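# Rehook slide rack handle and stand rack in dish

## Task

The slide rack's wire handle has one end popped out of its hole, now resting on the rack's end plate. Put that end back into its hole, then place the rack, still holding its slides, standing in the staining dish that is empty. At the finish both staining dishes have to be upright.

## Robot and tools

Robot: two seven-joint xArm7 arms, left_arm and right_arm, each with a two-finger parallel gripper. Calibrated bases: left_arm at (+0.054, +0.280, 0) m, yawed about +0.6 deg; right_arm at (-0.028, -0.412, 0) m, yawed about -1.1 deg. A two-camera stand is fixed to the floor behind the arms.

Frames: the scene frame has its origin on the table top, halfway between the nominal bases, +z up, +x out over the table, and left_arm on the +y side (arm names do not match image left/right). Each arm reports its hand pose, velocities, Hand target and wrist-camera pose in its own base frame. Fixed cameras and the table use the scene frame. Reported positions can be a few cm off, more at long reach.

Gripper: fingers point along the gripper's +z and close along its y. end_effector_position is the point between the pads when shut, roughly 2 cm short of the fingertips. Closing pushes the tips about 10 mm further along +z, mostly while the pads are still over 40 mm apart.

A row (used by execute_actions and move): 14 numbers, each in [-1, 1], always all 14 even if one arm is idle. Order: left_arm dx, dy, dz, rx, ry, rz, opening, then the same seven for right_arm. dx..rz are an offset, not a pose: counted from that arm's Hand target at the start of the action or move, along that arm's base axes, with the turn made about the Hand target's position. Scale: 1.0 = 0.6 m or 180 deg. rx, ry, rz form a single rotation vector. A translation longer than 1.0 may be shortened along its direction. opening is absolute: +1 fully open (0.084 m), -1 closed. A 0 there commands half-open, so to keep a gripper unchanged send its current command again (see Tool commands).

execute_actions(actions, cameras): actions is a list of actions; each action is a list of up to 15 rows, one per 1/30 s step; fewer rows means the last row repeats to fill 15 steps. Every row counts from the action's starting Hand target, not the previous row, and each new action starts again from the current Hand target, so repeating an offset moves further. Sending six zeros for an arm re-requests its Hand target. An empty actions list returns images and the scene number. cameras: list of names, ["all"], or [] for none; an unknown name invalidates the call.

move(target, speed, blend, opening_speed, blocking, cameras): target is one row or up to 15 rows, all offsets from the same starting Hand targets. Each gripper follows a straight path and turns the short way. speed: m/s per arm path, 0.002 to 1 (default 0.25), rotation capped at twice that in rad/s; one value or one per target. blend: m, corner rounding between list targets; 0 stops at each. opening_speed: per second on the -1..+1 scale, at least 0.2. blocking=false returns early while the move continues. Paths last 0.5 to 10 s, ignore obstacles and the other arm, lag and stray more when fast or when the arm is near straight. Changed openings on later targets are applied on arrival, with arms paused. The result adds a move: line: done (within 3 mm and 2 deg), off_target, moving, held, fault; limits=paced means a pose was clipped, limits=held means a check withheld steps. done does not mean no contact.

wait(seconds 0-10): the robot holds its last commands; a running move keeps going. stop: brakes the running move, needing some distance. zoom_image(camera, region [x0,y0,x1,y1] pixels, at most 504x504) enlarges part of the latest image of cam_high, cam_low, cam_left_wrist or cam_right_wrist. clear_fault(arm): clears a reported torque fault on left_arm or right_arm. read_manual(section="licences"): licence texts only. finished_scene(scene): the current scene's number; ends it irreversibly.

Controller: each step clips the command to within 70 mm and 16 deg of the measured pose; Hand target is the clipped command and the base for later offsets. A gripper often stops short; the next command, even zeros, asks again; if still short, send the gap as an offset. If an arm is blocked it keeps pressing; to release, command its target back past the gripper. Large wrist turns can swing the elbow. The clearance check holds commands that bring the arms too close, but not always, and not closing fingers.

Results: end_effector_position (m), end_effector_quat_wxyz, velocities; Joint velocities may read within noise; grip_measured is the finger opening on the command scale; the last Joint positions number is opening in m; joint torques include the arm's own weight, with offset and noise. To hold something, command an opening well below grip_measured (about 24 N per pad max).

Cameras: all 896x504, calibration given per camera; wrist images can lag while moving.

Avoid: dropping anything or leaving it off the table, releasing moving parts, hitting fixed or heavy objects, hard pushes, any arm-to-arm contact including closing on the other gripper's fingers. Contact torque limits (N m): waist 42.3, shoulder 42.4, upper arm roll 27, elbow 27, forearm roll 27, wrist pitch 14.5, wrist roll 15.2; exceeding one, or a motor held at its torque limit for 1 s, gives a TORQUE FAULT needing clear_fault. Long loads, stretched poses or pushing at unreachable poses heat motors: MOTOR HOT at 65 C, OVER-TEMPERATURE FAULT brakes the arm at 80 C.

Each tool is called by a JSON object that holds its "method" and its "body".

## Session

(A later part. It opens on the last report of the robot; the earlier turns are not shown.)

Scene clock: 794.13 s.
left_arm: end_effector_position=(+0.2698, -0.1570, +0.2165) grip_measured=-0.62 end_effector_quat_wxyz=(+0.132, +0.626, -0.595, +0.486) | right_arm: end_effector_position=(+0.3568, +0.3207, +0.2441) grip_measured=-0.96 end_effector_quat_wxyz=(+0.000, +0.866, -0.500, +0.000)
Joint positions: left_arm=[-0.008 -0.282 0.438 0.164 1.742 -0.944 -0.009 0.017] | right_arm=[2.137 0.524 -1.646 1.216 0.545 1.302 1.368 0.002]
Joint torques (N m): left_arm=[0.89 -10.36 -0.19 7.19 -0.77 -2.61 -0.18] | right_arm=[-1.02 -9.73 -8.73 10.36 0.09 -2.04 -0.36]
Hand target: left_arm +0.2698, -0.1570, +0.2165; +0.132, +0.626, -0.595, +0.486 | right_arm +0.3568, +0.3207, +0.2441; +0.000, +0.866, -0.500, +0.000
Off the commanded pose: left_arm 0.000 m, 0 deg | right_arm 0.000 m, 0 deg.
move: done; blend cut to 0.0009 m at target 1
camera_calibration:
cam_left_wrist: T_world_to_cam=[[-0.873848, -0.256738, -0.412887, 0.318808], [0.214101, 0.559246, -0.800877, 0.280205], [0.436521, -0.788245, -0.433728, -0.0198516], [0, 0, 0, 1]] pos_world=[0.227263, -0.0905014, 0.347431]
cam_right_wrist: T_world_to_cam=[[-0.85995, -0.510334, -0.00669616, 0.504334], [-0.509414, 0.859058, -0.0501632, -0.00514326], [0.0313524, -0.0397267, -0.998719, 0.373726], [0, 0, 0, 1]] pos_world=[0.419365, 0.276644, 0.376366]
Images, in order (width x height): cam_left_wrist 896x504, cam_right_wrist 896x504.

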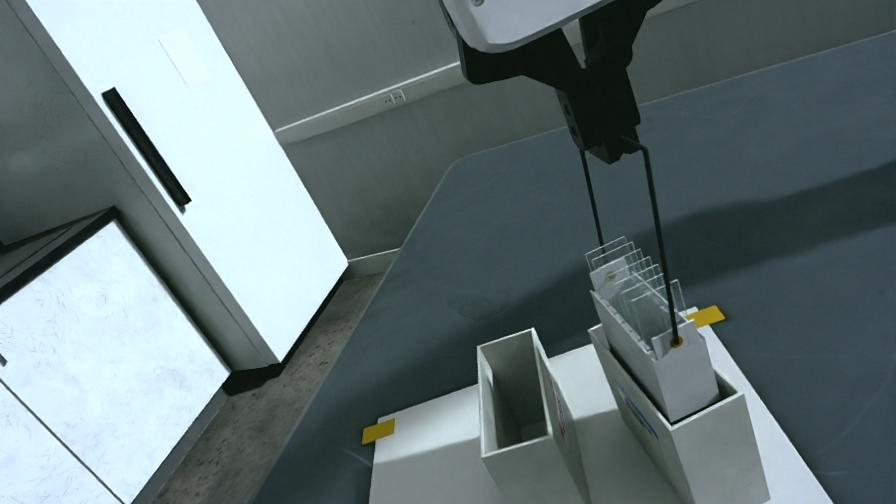

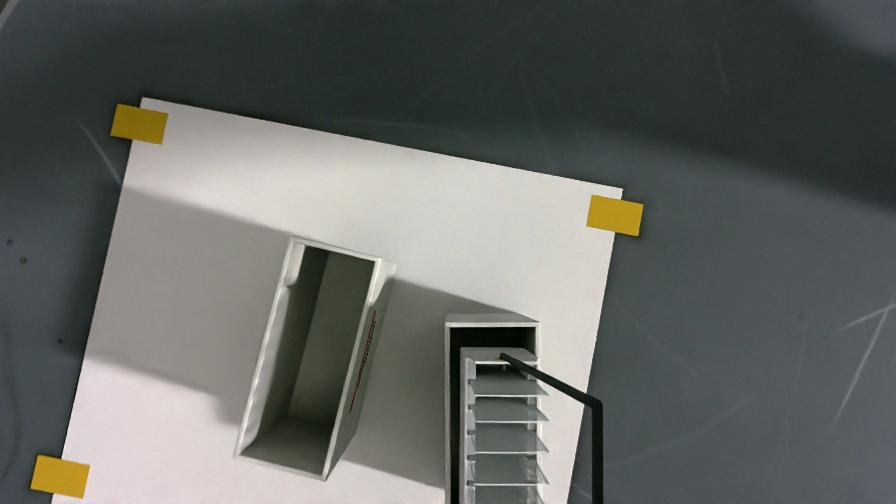

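{"method": "move", "body": {"target": [[0,0,0,0,0,0,-0.6,0,0,-0.118,0,0,0,-1]], "speed": 0.05, "cameras": ["cam_left_wrist", "cam_right_wrist"]}}

{"method": "zoom_image", "body": {"camera": "cam_right_wrist", "region": [420, 290, 660, 504]}}

{"method": "zoom_image", "body": {"camera": "cam_left_wrist", "region": [520, 254, 770, 504]}}

Scene clock: 811.27 s.
left_arm: end_effector_position=(+0.2698, -0.1570, +0.2165) grip_measured=-0.62 end_effector_quat_wxyz=(+0.132, +0.626, -0.595, +0.486) | right_arm: end_effector_position=(+0.3568, +0.3207, +0.1733) grip_measured=-0.96 end_effector_quat_wxyz=(+0.000, +0.866, -0.500, +0.000)
Joint positions: left_arm=[-0.008 -0.282 0.438 0.164 1.742 -0.944 -0.009 0.017] | right_arm=[2.059 0.564 -1.501 1.092 0.63 1.135 1.319 0.002]
Joint torques (N m): left_arm=[1.09 -10.66 -0.24 7.33 -0.86 -2.66 -0.26] | right_arm=[-1.08 -12.04 -9.3 9.9 0.17 -2.01 -0.35]
Hand target: left_arm +0.2698, -0.1570, +0.2165; +0.132, +0.626, -0.595, +0.486 | right_arm +0.3568, +0.3207, +0.1733; +0.000, +0.866, -0.500, +0.000
Off the commanded pose: left_arm 0.000 m, 0 deg | right_arm 0.000 m, 0 deg.
move: done
camera_calibration:
cam_left_wrist: T_world_to_cam=[[-0.873848, -0.256738, -0.412887, 0.318808], [0.214101, 0.559246, -0.800877, 0.280205], [0.436521, -0.788245, -0.433728, -0.0198516], [0, 0, 0, 1]] pos_world=[0.227263, -0.0905014, 0.347431]
cam_right_wrist: T_world_to_cam=[[-0.85995, -0.510334, -0.00669616, 0.50386], [-0.509414, 0.859058, -0.0501632, -0.00869481], [0.0313524, -0.0397267, -0.998719, 0.303017], [0, 0, 0, 1]] pos_world=[0.419365, 0.276644, 0.305566]
Images, in order (width x height): cam_left_wrist 896x504, cam_right_wrist 896x504.

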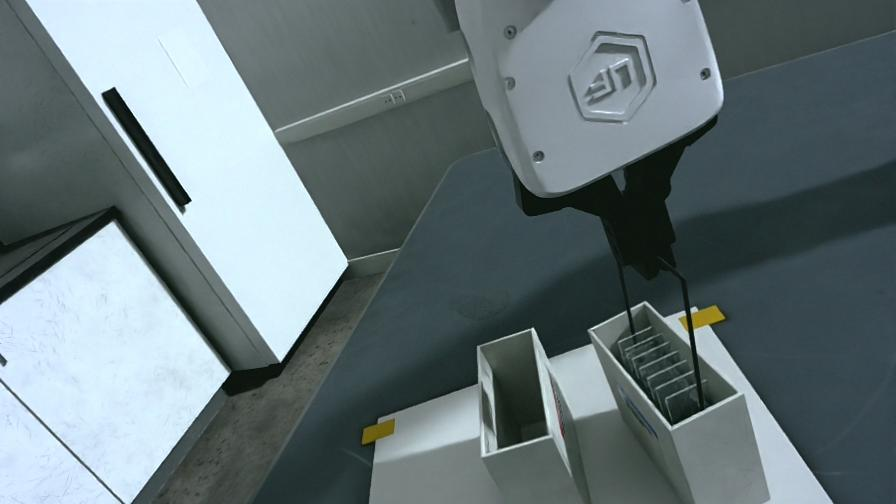

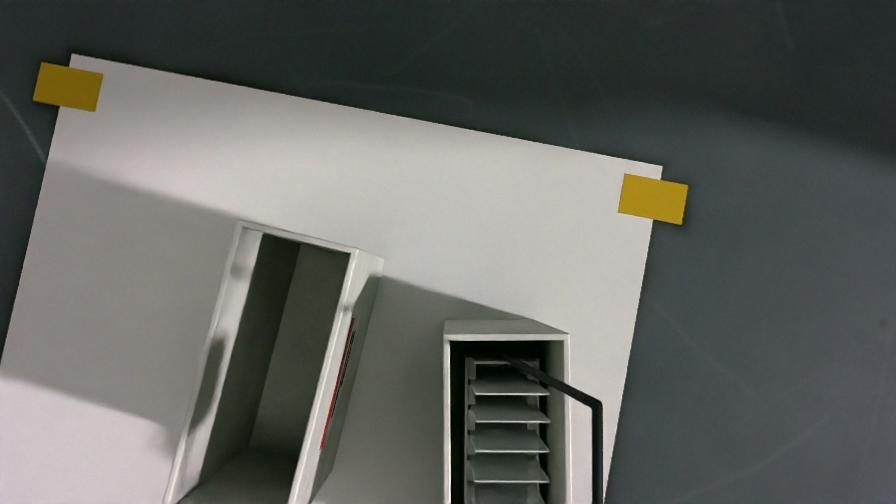

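Scaled by 2.100 from the camera's 896x504 image, which has a finer 1280x720 frame.

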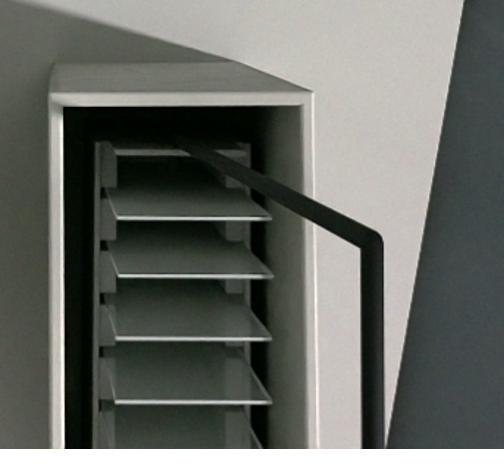

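Scaled by 2.016 from the camera's 896x504 image, which has a finer 1280x720 frame.

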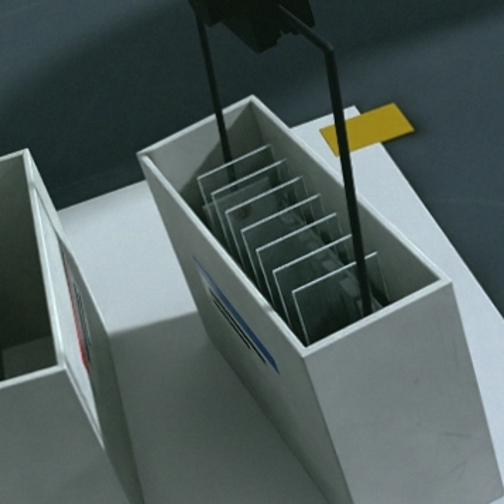

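{"method": "move", "body": {"target": [[0,0,0,0,0,0,-0.6,0,0,-0.01083,0,0,0,-1],[0,0,0,0,0,0,-0.6,-0.0268,-0.0159,-0.01733,0,0,0,-1]], "speed": [0.02, 0.04], "blend": [0.0, 0], "cameras": ["cam_left_wrist", "cam_right_wrist"]}}

{"method": "zoom_image", "body": {"camera": "cam_left_wrist", "region": [560, 254, 770, 464]}}

Scene clock: 826.07 s.
left_arm: end_effector_position=(+0.2698, -0.1570, +0.2165) grip_measured=-0.62 end_effector_quat_wxyz=(+0.132, +0.626, -0.595, +0.486) | right_arm: end_effector_position=(+0.3407, +0.3111, +0.1629) grip_measured=-0.96 end_effector_quat_wxyz=(+0.000, +0.866, -0.500, +0.000)
Joint positions: left_arm=[-0.008 -0.282 0.438 0.164 1.742 -0.944 -0.009 0.017] | right_arm=[2.154 0.556 -1.562 1.007 0.636 1.096 1.315 0.002]
Joint torques (N m): left_arm=[1.14 -10.48 -0.27 7.24 -0.86 -2.64 -0.2] | right_arm=[-0.26 -11.96 -9.52 9.27 0.03 -1.91 -0.02]
Hand target: left_arm +0.2698, -0.1570, +0.2165; +0.132, +0.626, -0.595, +0.486 | right_arm +0.3407, +0.3112, +0.1629; +0.000, +0.866, -0.500, +0.000
Off the commanded pose: left_arm 0.000 m, 0 deg | right_arm 0.000 m, 0 deg.
move: done
camera_calibration:
cam_left_wrist: T_world_to_cam=[[-0.873848, -0.256738, -0.412887, 0.318808], [0.214101, 0.559246, -0.800877, 0.280205], [0.436521, -0.788245, -0.433728, -0.0198516], [0, 0, 0, 1]] pos_world=[0.227263, -0.0905014, 0.347431]
cam_right_wrist: T_world_to_cam=[[-0.859952, -0.510332, -0.00664518, 0.485031], [-0.509412, 0.859055, -0.0502489, -0.00914579], [0.0313522, -0.0398265, -0.998715, 0.292779], [0, 0, 0, 1]] pos_world=[0.403265, 0.267044, 0.295166]
Images, in order (width x height): cam_left_wrist 896x504, cam_right_wrist 896x504.

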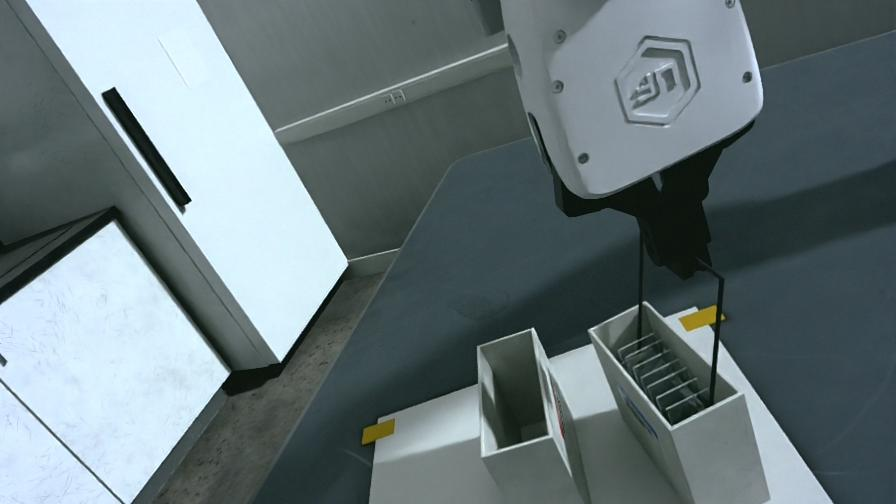

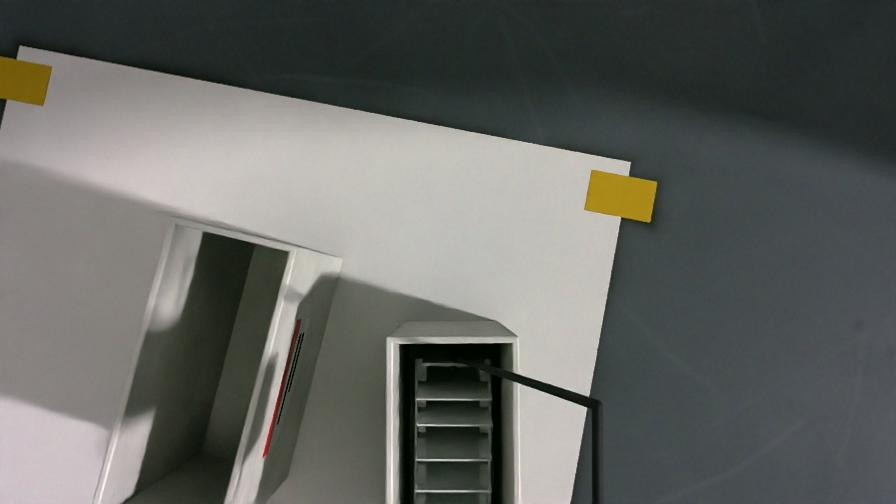

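Scaled by 2.400 from the camera's 896x504 image, which has a finer 1280x720 frame.

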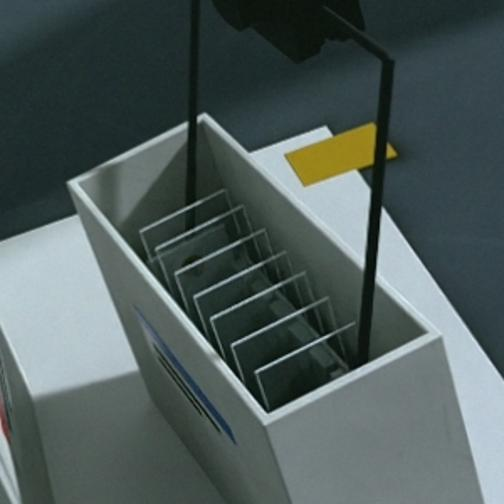

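{"method": "move", "body": {"target": [[0,0,0,0,0,0,-0.6,-0.0145,-0.0086,-0.0062,0,0,0,-1],[0,0,0,0,0,0,-0.6,-0.02838,-0.01684,-0.0145,0,0,0,-1]], "speed": [0.04, 0.03], "blend": [0.002, 0], "cameras": ["cam_left_wrist", "cam_right_wrist"]}}

{"method": "zoom_image", "body": {"camera": "cam_left_wrist", "region": [580, 254, 770, 444]}}

{"method": "zoom_image", "body": {"camera": "cam_right_wrist", "region": [330, 300, 630, 504]}}

Scene clock: 835.77 s.
left_arm: end_effector_position=(+0.2698, -0.1570, +0.2165) grip_measured=-0.62 end_effector_quat_wxyz=(+0.132, +0.626, -0.595, +0.486) | right_arm: end_effector_position=(+0.3237, +0.3011, +0.1542) grip_measured=-0.96 end_effector_quat_wxyz=(+0.000, +0.866, -0.500, +0.000)
Joint positions: left_arm=[-0.008 -0.282 0.438 0.164 1.742 -0.944 -0.009 0.017] | right_arm=[2.258 0.557 -1.634 0.925 0.648 1.066 1.308 0.002]
Joint torques (N m): left_arm=[0.99 -10.59 -0.16 7.15 -0.85 -2.74 -0.18] | right_arm=[-0.03 -7.75 -9.15 8.84 0.1 -1.77 -0.33]
Hand target: left_arm +0.2698, -0.1570, +0.2165; +0.132, +0.626, -0.595, +0.486 | right_arm +0.3237, +0.3011, +0.1542; +0.000, +0.866, -0.500, +0.000
Off the commanded pose: left_arm 0.000 m, 0 deg | right_arm 0.000 m, 0 deg.
move: done
camera_calibration:
cam_left_wrist: T_world_to_cam=[[-0.873848, -0.256738, -0.412887, 0.318808], [0.214101, 0.559246, -0.800877, 0.280205], [0.436521, -0.788245, -0.433728, -0.0198516], [0, 0, 0, 1]] pos_world=[0.227263, -0.0905014, 0.347431]
cam_right_wrist: T_world_to_cam=[[-0.859952, -0.510332, -0.00664522, 0.465199], [-0.509411, 0.859055, -0.0502489, -0.00956682], [0.0313522, -0.0398265, -0.998715, 0.284221], [0, 0, 0, 1]] pos_world=[0.386265, 0.256944, 0.286466]
Images, in order (width x height): cam_left_wrist 896x504, cam_right_wrist 896x504.

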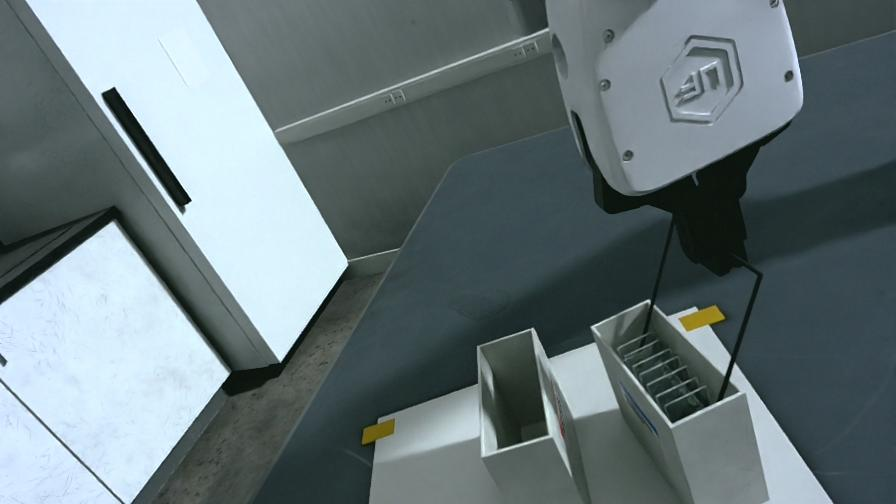

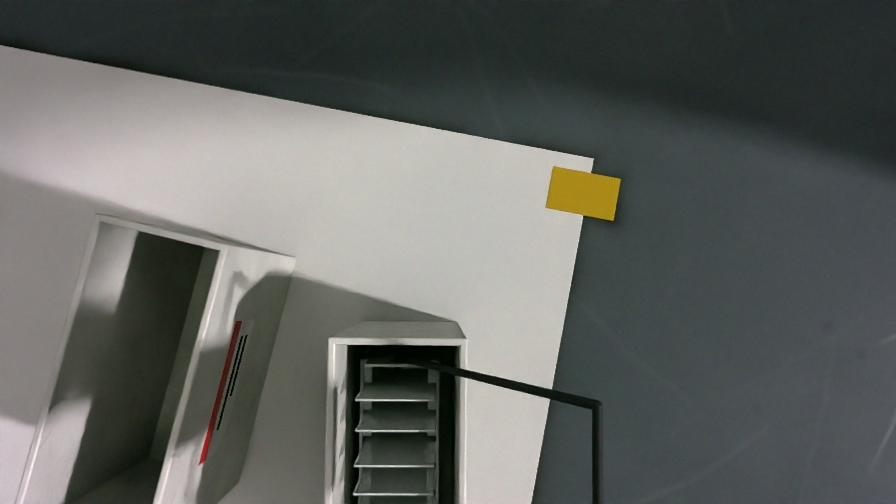

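Scaled by 2.653 from the camera's 896x504 image, which has a finer 1280x720 frame.

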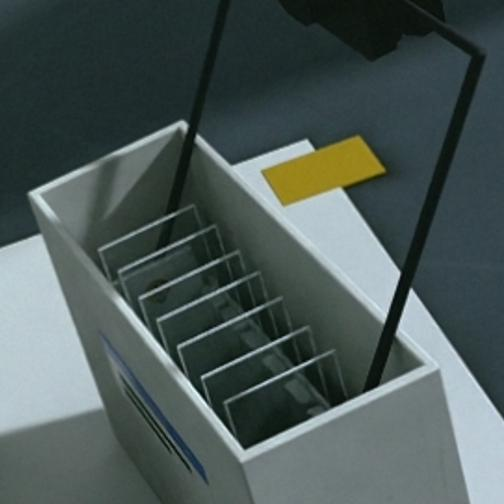

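Scaled by 1.680 from the camera's 896x504 image, which has a finer 1280x720 frame.

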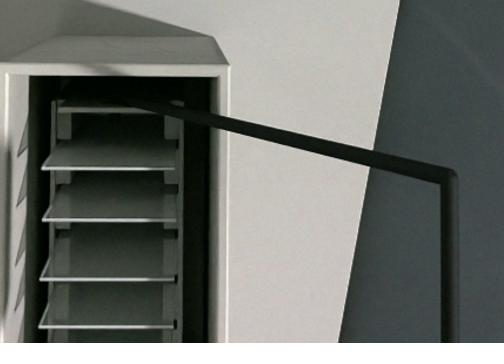

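{"method": "move", "body": {"target": [[0,0,0,0,0,0,-0.6,0.0012,0.0007,0.0017,0,0,0,-1],[0,0,0,0,0,0,-0.6,0.0012,0.0007,0.0017,0,0,0,-0.6],[0,0,0,0,0,0,-0.6,0.0012,0.0007,0.11,0,0,0,-0.6],[0,0,0,0,0,0,-0.6,-0.1,-0.15,0.2,0,0,0,-0.6]], "speed": [0.02, 0.02, 0.06, 0.2], "opening_speed": 0.3, "blend": [0, 0, 0.01, 0], "cameras": ["cam_high", "cam_low", "cam_left_wrist", "cam_right_wrist"]}}

{"method": "zoom_image", "body": {"camera": "cam_left_wrist", "region": [560, 224, 780, 444]}}

Scene clock: 848.07 s.
left_arm: end_effector_position=(+0.2698, -0.1570, +0.2165) grip_measured=-0.62 end_effector_quat_wxyz=(+0.132, +0.626, -0.595, +0.486) | right_arm: end_effector_position=(+0.2637, +0.2111, +0.2742) grip_measured=-0.62 end_effector_quat_wxyz=(+0.000, +0.866, -0.500, +0.000)
Joint positions: left_arm=[-0.008 -0.282 0.438 0.164 1.742 -0.944 -0.009 0.017] | right_arm=[2.668 0.822 -2.306 0.837 0.578 1.479 1.159 0.017]
Joint torques (N m): left_arm=[0.92 -10.37 -0.12 7.17 -0.96 -2.73 -0.16] | right_arm=[-0.07 -1.74 -9.07 9.71 -0.49 -1.38 -0.38]
Hand target: left_arm +0.2698, -0.1570, +0.2165; +0.132, +0.626, -0.595, +0.486 | right_arm +0.2637, +0.2111, +0.2742; +0.000, +0.866, -0.500, +0.000
Off the commanded pose: left_arm 0.000 m, 0 deg | right_arm 0.000 m, 0 deg.
move: done
camera_calibration:
cam_left_wrist: T_world_to_cam=[[-0.873848, -0.256738, -0.412887, 0.318808], [0.214101, 0.559246, -0.800877, 0.280205], [0.436521, -0.788245, -0.433728, -0.0198516], [0, 0, 0, 1]] pos_world=[0.227263, -0.0905014, 0.347431]
cam_right_wrist: T_world_to_cam=[[-0.859952, -0.510332, -0.00664522, 0.36847], [-0.509411, 0.859055, -0.0502489, 0.0432133], [0.0313522, -0.0398265, -0.998715, 0.402364], [0, 0, 0, 1]] pos_world=[0.326265, 0.166944, 0.406466]

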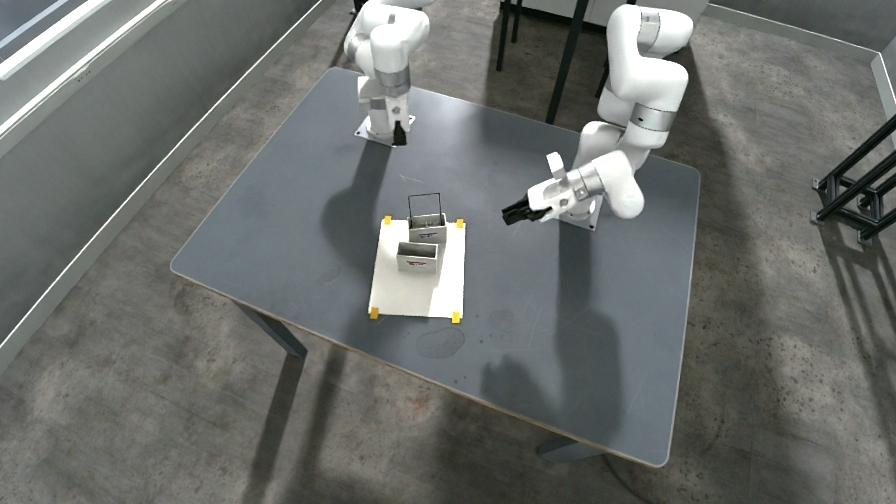

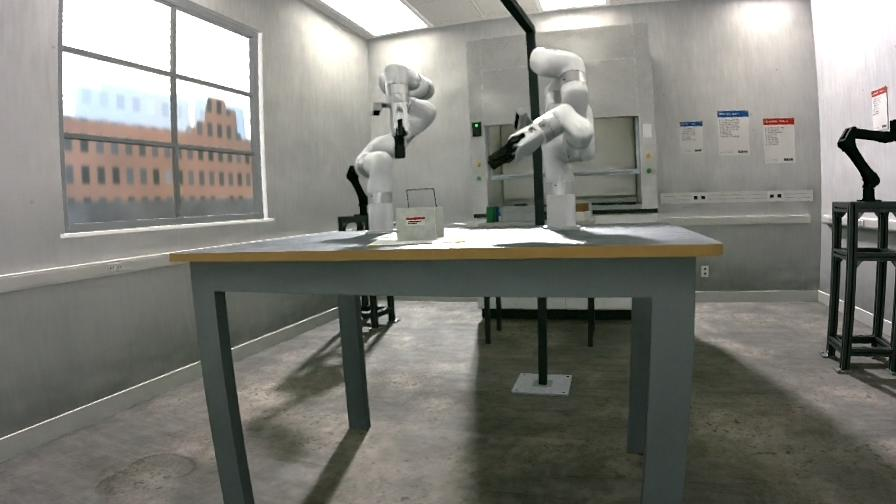

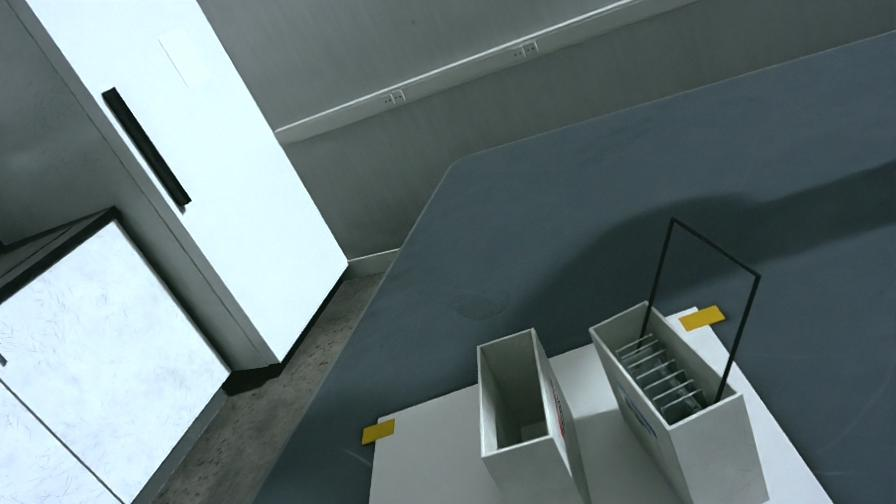

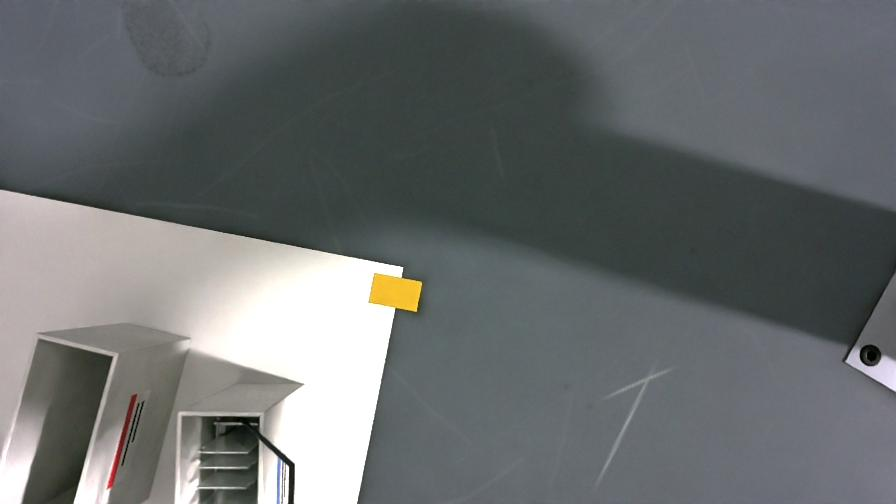

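Scaled by 2.291 from the camera's 896x504 image, which has a finer 1280x720 frame.

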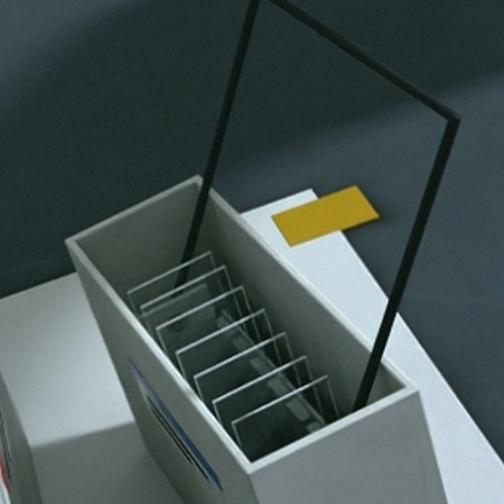

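{"method": "zoom_image", "body": {"camera": "cam_right_wrist", "region": [180, 390, 310, 504]}}

{"method": "zoom_image", "body": {"camera": "cam_left_wrist", "region": [610, 310, 740, 420]}}

Scaled by 3.877 from the camera's 896x504 image, which has a finer 1280x720 frame.

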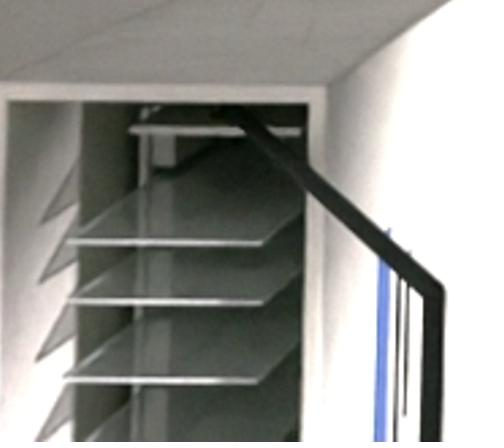

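Scaled by 3.877 from the camera's 896x504 image, which has a finer 1280x720 frame.

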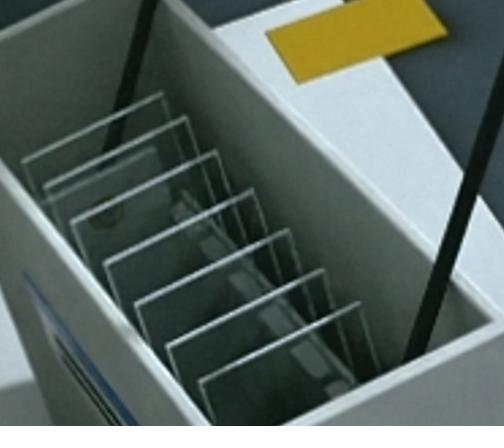

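{"method": "finished_scene", "body": {"scene": 2}}

The scene is finished: the task was done.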